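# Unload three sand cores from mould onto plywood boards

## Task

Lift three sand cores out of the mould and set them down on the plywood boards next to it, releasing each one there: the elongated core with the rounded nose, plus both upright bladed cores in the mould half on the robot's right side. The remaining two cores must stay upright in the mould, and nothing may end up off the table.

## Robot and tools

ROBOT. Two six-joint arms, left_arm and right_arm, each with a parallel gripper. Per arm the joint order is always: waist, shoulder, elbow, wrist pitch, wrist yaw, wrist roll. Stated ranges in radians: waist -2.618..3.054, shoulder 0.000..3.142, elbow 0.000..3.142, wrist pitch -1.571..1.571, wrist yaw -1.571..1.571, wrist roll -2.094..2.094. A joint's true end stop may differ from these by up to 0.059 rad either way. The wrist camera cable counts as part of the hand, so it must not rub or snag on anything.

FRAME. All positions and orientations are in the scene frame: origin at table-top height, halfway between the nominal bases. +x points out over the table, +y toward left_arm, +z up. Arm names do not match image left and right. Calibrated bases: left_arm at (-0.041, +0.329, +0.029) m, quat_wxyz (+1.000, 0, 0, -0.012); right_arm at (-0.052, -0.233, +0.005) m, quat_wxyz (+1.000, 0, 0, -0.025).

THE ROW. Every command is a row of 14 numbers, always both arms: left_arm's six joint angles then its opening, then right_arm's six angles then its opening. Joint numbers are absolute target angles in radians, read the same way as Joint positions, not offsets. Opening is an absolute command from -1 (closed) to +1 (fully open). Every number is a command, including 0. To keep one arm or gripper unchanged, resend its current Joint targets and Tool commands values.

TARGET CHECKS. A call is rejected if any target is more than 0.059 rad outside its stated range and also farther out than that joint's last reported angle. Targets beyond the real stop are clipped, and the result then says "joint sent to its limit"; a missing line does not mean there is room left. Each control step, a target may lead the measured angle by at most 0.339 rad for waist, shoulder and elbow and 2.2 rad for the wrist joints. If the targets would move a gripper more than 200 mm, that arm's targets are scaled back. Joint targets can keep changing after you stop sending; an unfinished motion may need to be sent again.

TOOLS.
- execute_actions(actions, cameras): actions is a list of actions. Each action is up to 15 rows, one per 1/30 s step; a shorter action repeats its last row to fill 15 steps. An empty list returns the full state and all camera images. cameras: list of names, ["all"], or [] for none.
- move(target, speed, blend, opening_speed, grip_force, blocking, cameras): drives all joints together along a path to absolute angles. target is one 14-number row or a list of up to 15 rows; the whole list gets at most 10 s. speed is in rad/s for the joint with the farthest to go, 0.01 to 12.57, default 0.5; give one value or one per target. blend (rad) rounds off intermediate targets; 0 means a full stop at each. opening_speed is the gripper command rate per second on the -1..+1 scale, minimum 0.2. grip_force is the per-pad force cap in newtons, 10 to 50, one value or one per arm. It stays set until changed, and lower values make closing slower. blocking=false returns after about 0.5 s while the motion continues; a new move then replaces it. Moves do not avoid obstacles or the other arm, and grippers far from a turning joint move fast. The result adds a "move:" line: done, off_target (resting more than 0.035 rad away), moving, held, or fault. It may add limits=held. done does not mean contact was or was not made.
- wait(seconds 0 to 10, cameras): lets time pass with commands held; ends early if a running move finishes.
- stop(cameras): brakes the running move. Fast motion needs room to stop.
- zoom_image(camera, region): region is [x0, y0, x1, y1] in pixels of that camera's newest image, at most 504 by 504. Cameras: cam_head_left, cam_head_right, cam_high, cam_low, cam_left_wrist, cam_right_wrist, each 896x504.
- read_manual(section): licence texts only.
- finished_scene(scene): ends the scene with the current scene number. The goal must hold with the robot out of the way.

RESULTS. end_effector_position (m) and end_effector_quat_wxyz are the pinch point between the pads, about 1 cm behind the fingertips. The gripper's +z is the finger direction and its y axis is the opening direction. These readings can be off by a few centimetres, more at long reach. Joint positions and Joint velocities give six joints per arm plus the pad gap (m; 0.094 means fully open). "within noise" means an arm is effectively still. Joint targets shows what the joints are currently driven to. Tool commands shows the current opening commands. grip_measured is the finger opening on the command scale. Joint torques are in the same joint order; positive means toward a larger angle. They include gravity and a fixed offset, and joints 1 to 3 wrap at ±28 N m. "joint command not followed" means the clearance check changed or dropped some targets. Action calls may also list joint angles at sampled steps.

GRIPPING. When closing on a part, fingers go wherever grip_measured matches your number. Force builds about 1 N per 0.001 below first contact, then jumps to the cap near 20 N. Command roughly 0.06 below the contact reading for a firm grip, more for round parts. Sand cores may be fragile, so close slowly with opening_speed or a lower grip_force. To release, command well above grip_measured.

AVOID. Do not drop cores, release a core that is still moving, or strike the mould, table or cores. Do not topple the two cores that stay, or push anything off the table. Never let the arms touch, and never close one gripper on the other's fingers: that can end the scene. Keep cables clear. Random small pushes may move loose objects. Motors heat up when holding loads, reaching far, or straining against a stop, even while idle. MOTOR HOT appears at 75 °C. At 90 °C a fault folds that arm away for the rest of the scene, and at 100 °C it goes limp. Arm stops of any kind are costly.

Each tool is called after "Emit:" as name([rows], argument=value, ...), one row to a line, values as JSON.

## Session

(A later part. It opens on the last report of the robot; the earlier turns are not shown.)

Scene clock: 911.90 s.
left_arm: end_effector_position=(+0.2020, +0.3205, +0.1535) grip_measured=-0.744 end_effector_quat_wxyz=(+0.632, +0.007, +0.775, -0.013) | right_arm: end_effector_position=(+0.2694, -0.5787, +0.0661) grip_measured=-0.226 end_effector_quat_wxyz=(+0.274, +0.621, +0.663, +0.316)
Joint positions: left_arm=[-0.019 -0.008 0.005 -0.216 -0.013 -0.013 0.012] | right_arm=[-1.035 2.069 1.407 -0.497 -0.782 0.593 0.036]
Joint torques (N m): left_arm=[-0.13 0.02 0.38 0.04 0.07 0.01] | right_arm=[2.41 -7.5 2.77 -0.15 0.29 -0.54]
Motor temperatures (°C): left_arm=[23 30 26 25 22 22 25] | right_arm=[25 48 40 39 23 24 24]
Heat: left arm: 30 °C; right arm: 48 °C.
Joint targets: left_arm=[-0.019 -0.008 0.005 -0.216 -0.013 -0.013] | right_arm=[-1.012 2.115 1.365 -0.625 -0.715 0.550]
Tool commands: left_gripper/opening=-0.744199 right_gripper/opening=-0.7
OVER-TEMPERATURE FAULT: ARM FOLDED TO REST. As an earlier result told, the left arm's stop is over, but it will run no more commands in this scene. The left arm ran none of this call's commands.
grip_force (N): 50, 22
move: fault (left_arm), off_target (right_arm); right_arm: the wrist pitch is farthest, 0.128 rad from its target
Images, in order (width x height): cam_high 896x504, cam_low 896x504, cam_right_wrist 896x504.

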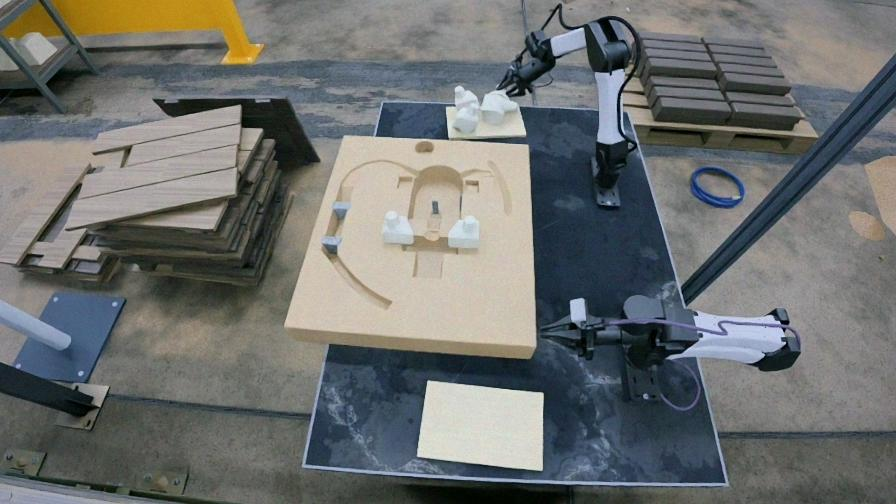

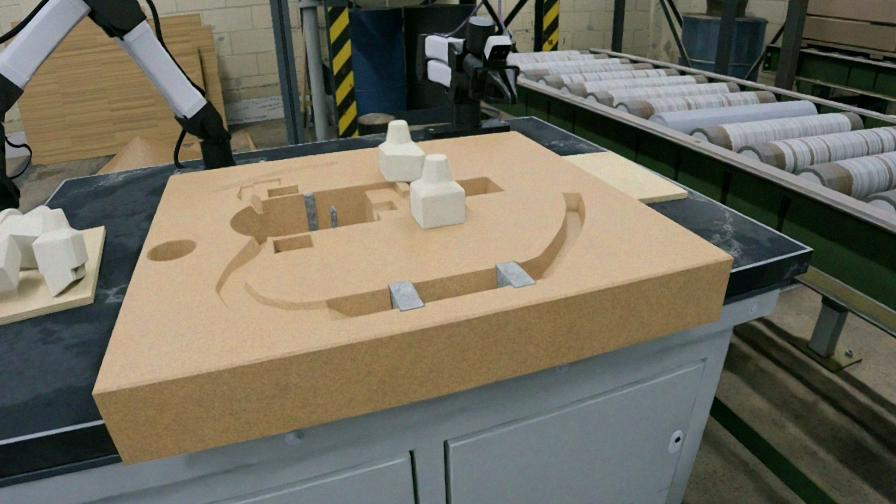

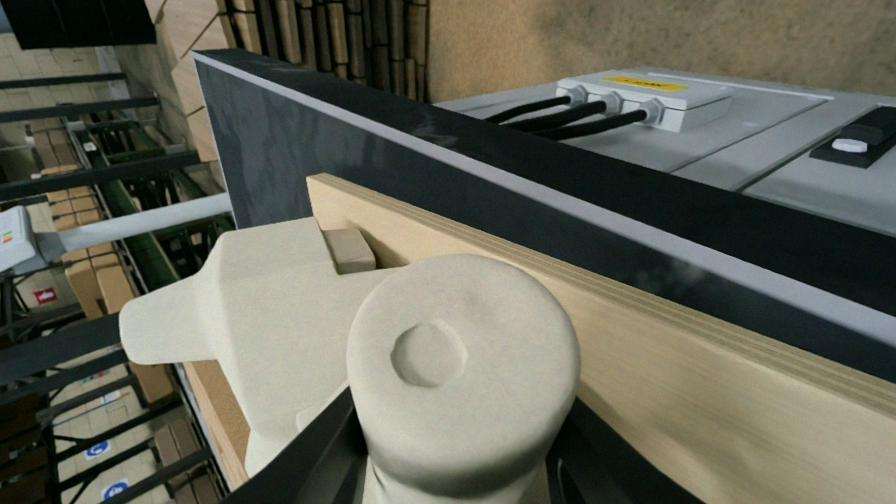

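Emit:
move(target=[-0.019,-0.008,0.005,-0.216,-0.013,-0.013,-0.744,-1.033,2.072,1.405,-0.497,-0.782,0.593,-0.7], speed=0.1, cameras=[])

Emit:
wait(seconds=0.1, cameras=["cam_high","cam_low","cam_right_wrist","cam_head_right"])

Emit:
zoom_image(camera="cam_high", region=[445, 80, 525, 140])

Emit:
zoom_image(camera="cam_head_right", region=[540, 270, 680, 400])

Scene clock: 923.77 s.
left_arm: end_effector_position=(+0.2020, +0.3205, +0.1535) grip_measured=-0.744 end_effector_quat_wxyz=(+0.632, +0.007, +0.775, -0.013) | right_arm: end_effector_position=(+0.2700, -0.5799, +0.0679) grip_measured=-0.226 end_effector_quat_wxyz=(+0.277, +0.621, +0.659, +0.320)
Joint positions: left_arm=[-0.019 -0.008 0.005 -0.216 -0.013 -0.013 0.012] | right_arm=[-1.038 2.069 1.407 -0.489 -0.792 0.602 0.036]
Joint torques (N m): left_arm=[-0.12 0.05 0.29 0.05 0.1 0.04] | right_arm=[0.76 -11.75 5.82 0.91 -0.28 -0.22]
Heat: left arm: 30 °C; right arm: 48 °C.
Joint targets: left_arm=[-0.019 -0.008 0.005 -0.216 -0.013 -0.013] | right_arm=[-1.033 2.072 1.405 -0.497 -0.782 0.593]
Tool commands: left_gripper/opening=-0.744199 right_gripper/opening=-0.7
OVER-TEMPERATURE FAULT: ARM FOLDED TO REST. As an earlier result told, the left arm's stop is over, but it will run no more commands in this scene. The left arm ran none of this call's commands.
grip_force (N): 50, 22
move: fault (left_arm)
No camera images: "cameras" was empty.

Scene clock: 923.87 s.
left_arm: end_effector_position=(+0.2020, +0.3205, +0.1535) grip_measured=-0.744 end_effector_quat_wxyz=(+0.632, +0.007, +0.775, -0.013) | right_arm: end_effector_position=(+0.2700, -0.5799, +0.0679) grip_measured=-0.226 end_effector_quat_wxyz=(+0.277, +0.621, +0.659, +0.320)
Joint positions: left_arm=[-0.019 -0.008 0.005 -0.216 -0.013 -0.013 0.012] | right_arm=[-1.038 2.069 1.407 -0.489 -0.792 0.602 0.036]
Joint torques (N m): left_arm=[-0.08 -0.01 0.34 0.04 0.09 0.03] | right_arm=[0.62 -11.85 5.74 0.9 -0.28 -0.19]
Heat: left arm: 30 °C; right arm: 48 °C.
Joint targets: left_arm=[-0.019 -0.008 0.005 -0.216 -0.013 -0.013] | right_arm=[-1.033 2.072 1.405 -0.497 -0.782 0.593]
Tool commands: left_gripper/opening=-0.744199 right_gripper/opening=-0.7
OVER-TEMPERATURE FAULT: ARM FOLDED TO REST. As an earlier result told, the left arm's stop is over, but it will run no more commands in this scene.
grip_force (N): 50, 22
wait: 0.10 s; no rest
Images, in order (width x height): cam_head_right 896x504, cam_high 896x504, cam_low 896x504, cam_right_wrist 896x504.

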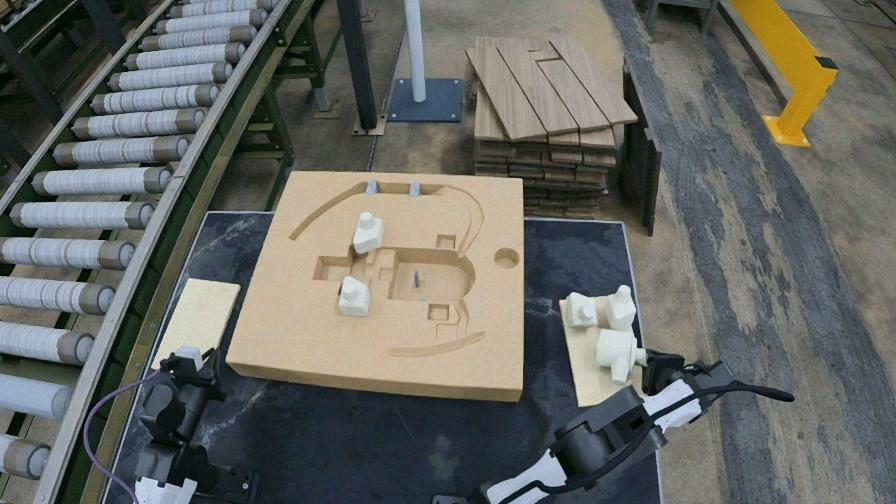

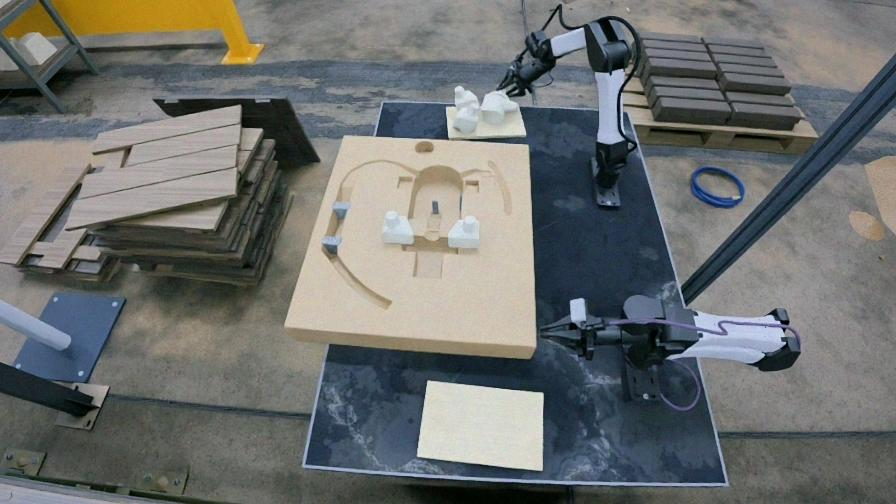

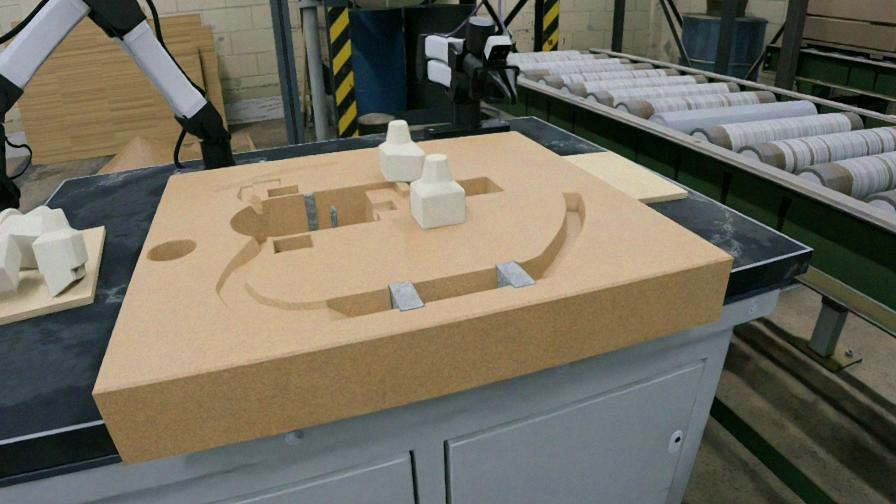

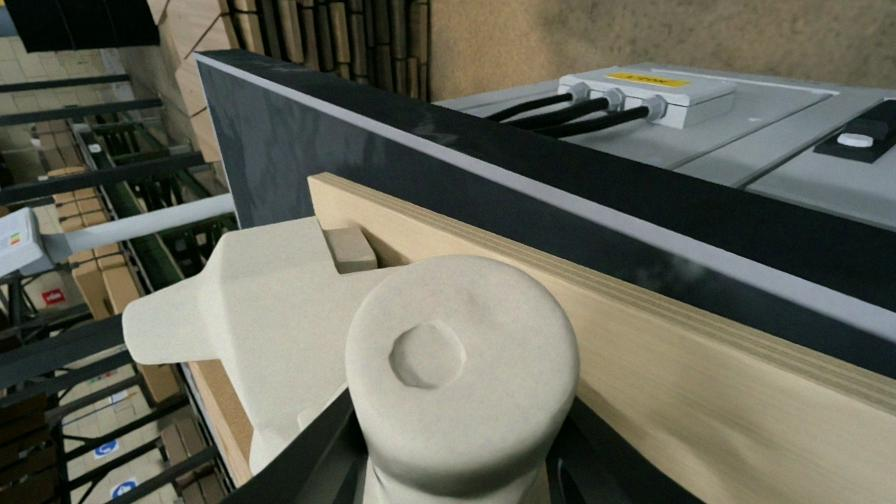

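Scaled by 6.300 from the camera's 896x504 image, which has a finer 1280x720 frame.

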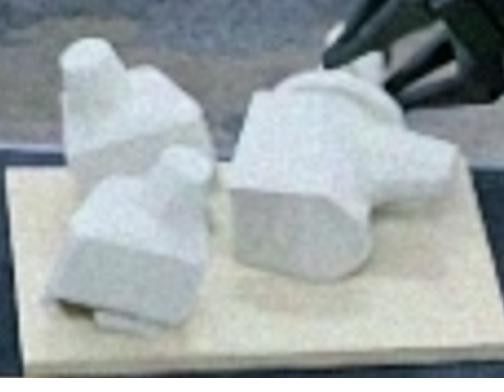

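Scaled by 3.600 from the camera's 896x504 image, which has a finer 1280x720 frame.

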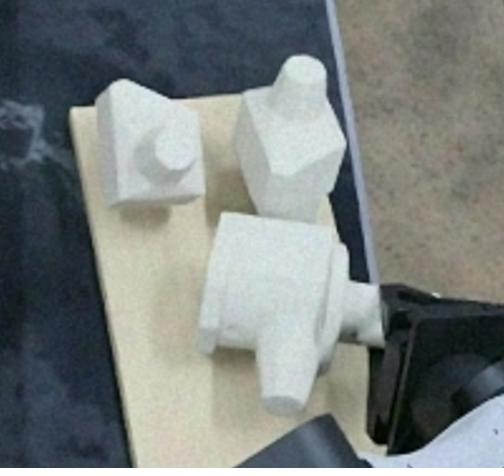

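Emit:
move([
  [-0.019,-0.008,0.005,-0.216,-0.013,-0.013,-0.744,-1.033,2.08,1.402,-0.51,-0.785,0.597,-0.7],
  [-0.019,-0.008,0.005,-0.216,-0.013,-0.013,-0.744,-1.033,2.08,1.402,-0.51,-0.785,0.597,0.2],
], speed=0.1, opening_speed=0.3, cameras=["cam_high","cam_low","cam_right_wrist","cam_head_right"])

Emit:
zoom_image(camera="cam_high", region=[445, 80, 525, 140])

Emit:
zoom_image(camera="cam_head_right", region=[540, 270, 680, 400])

Scene clock: 934.70 s.
left_arm: end_effector_position=(+0.2020, +0.3205, +0.1535) grip_measured=-0.744 end_effector_quat_wxyz=(+0.632, +0.007, +0.775, -0.013) | right_arm: end_effector_position=(+0.2675, -0.5778, +0.0640) grip_measured=+0.198 end_effector_quat_wxyz=(+0.268, +0.628, +0.658, +0.318)
Joint positions: left_arm=[-0.019 -0.008 0.005 -0.216 -0.013 -0.013 0.012] | right_arm=[-1.038 2.071 1.404 -0.504 -0.78 0.603 0.056]
Joint torques (N m): left_arm=[-0.17 -0.01 0.38 0.03 0.08 0.01] | right_arm=[0.75 -11.3 5.6 0.89 -0.44 -0.15]
Heat: left arm: 30 °C; right arm: 50 °C.
Joint targets: left_arm=[-0.019 -0.008 0.005 -0.216 -0.013 -0.013] | right_arm=[-1.033 2.080 1.402 -0.510 -0.785 0.597]
Tool commands: left_gripper/opening=-0.744199 right_gripper/opening=+0.2
OVER-TEMPERATURE FAULT: ARM FOLDED TO REST. As an earlier result told, the left arm's stop is over, but it will run no more commands in this scene. The left arm ran none of this call's commands.
grip_force (N): 50, 22
move: fault (left_arm)
Images, in order (width x height): cam_head_right 896x504, cam_high 896x504, cam_low 896x504, cam_right_wrist 896x504.

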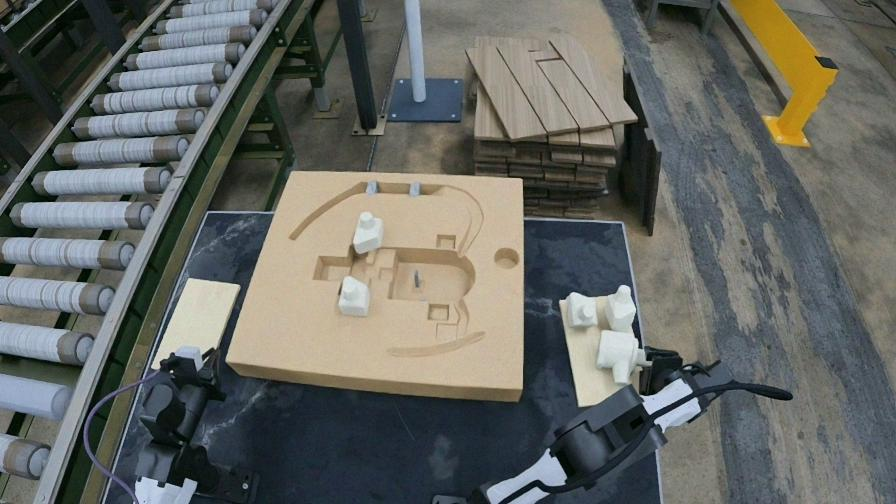

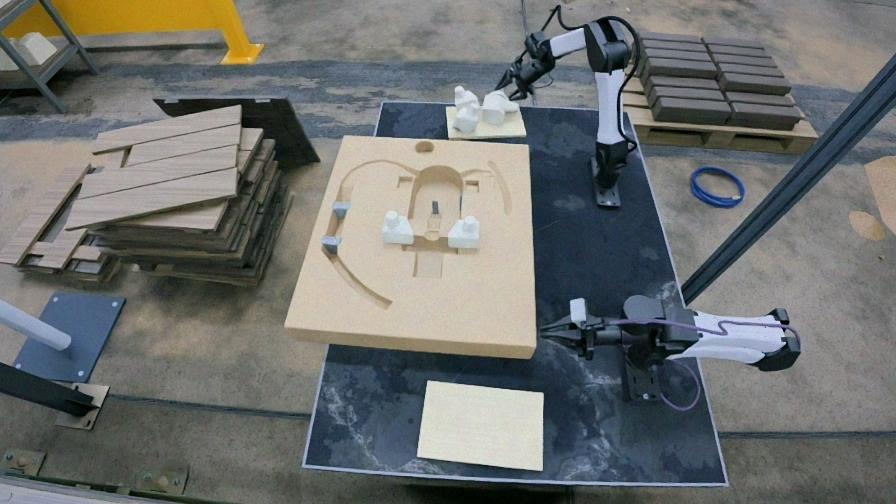

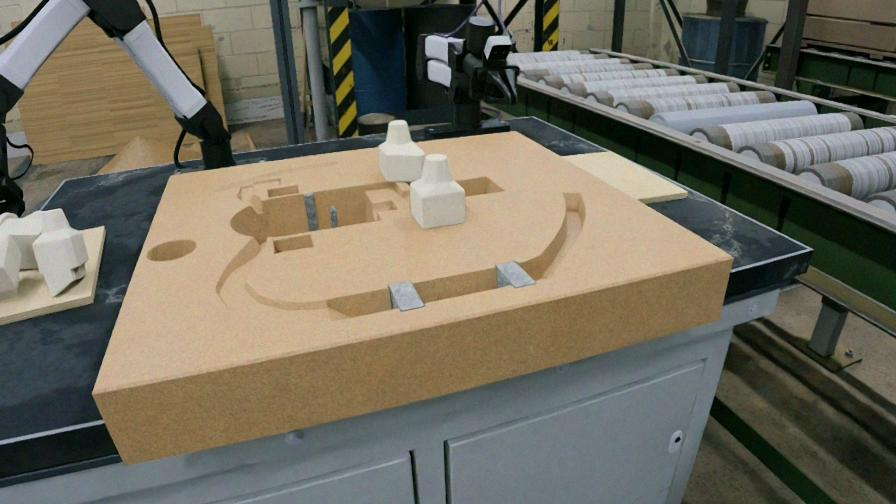

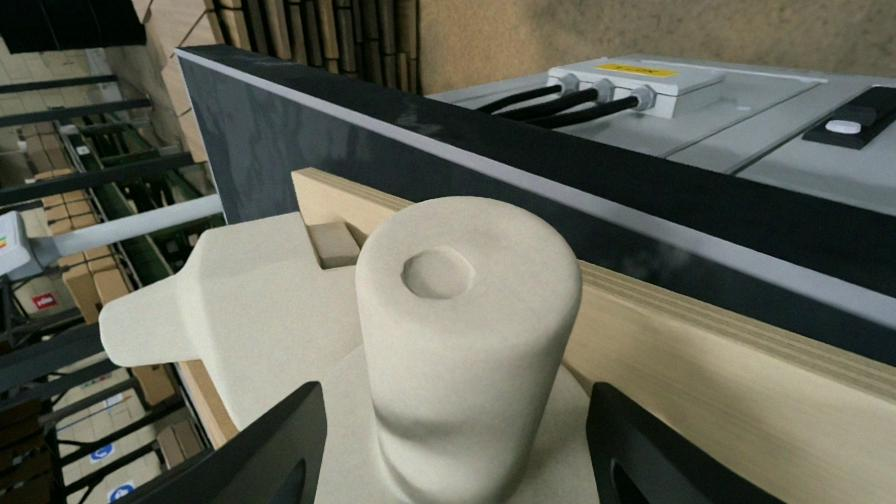

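Scaled by 6.300 from the camera's 896x504 image, which has a finer 1280x720 frame.

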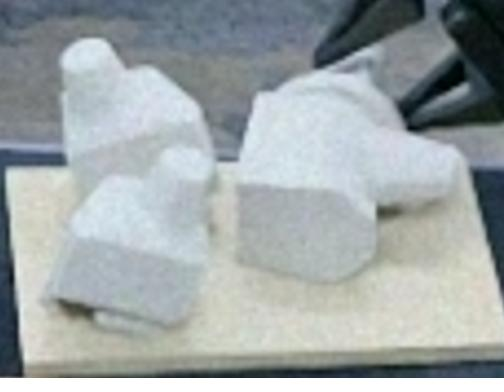

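Scaled by 3.600 from the camera's 896x504 image, which has a finer 1280x720 frame.

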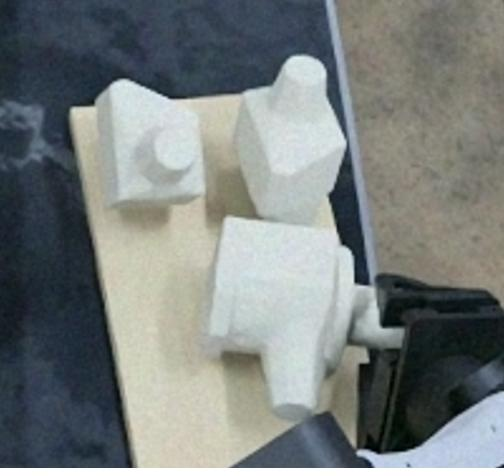

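Emit:
move([
  [-0.019,-0.008,0.005,-0.216,-0.013,-0.013,-0.744,-1.105,2.0,1.452,-0.668,-0.806,0.505,0.2],
  [-0.019,-0.008,0.005,-0.216,-0.013,-0.013,-0.744,-1.18,1.955,1.515,-0.835,-0.827,0.404,0.2],
], speed=0.25, blend=[0.03,0], cameras=["cam_high","cam_low","cam_right_wrist","cam_head_right"])

Emit:
zoom_image(camera="cam_high", region=[445, 80, 525, 140])

Emit:
zoom_image(camera="cam_head_right", region=[540, 270, 680, 400])

Scene clock: 951.70 s.
left_arm: end_effector_position=(+0.2020, +0.3205, +0.1535) grip_measured=-0.744 end_effector_quat_wxyz=(+0.632, +0.007, +0.775, -0.013) | right_arm: end_effector_position=(+0.2090, -0.5844, +0.1077) grip_measured=+0.198 end_effector_quat_wxyz=(+0.258, +0.635, +0.655, +0.319)
Joint positions: left_arm=[-0.019 -0.008 0.005 -0.216 -0.013 -0.013 0.012] | right_arm=[-1.177 1.991 1.491 -0.826 -0.817 0.42 0.056]
Joint torques (N m): left_arm=[-0.09 -0.01 0.27 0.05 0.07 0] | right_arm=[-0.05 -15.05 7.68 0.63 -0.53 -0.27]
Heat: left arm: 30 °C; right arm: 50 °C.
Joint targets: left_arm=[-0.019 -0.008 0.005 -0.216 -0.013 -0.013] | right_arm=[-1.180 1.955 1.515 -0.835 -0.827 0.404]
Tool commands: left_gripper/opening=-0.744199 right_gripper/opening=+0.2
OVER-TEMPERATURE FAULT: ARM FOLDED TO REST. As an earlier result told, the left arm's stop is over, but it will run no more commands in this scene. The left arm ran none of this call's commands.
grip_force (N): 50, 22
move: fault (left_arm), off_target (right_arm); right_arm: the shoulder is farthest, 0.036 rad from its target
Images, in order (width x height): cam_head_right 896x504, cam_high 896x504, cam_low 896x504, cam_right_wrist 896x504.

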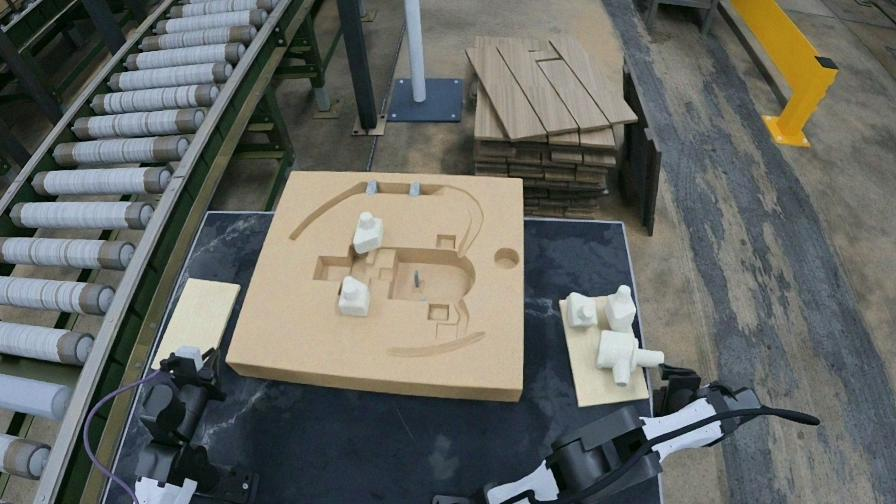

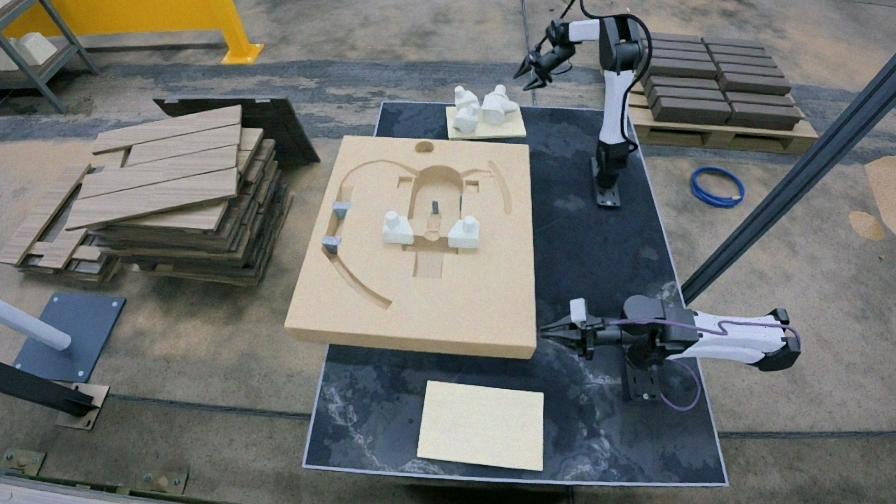

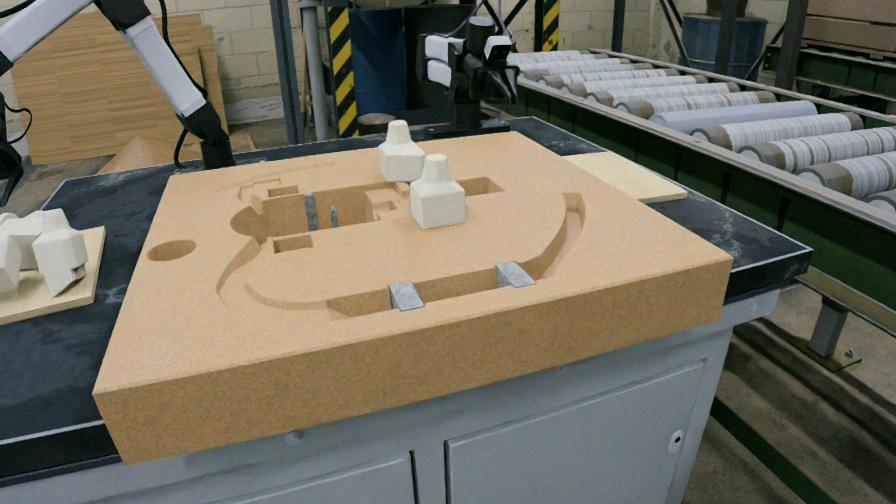

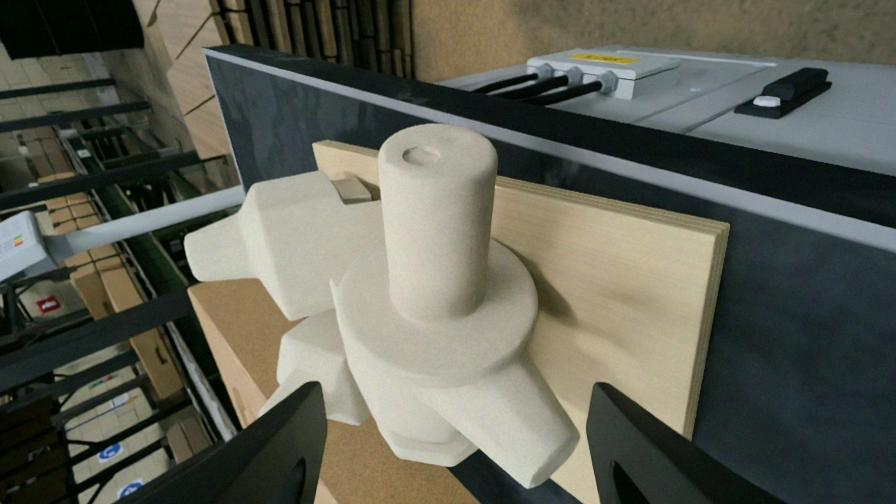

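Scaled by 6.300 from the camera's 896x504 image, which has a finer 1280x720 frame.

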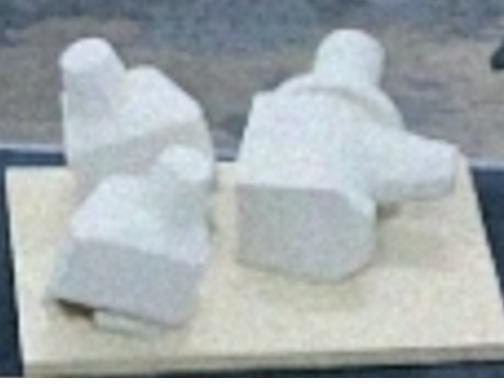

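Scaled by 3.600 from the camera's 896x504 image, which has a finer 1280x720 frame.

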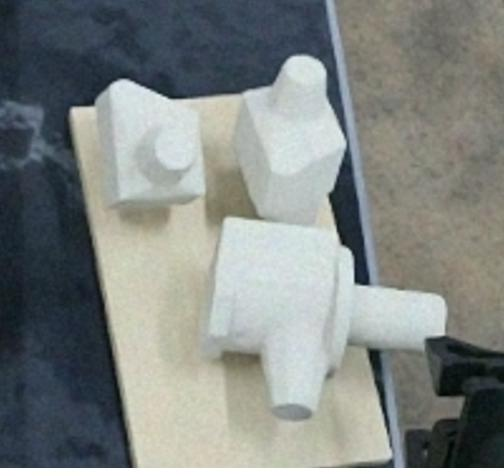

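Emit:
finished_scene(scene=2)

The scene is finished: the task was done.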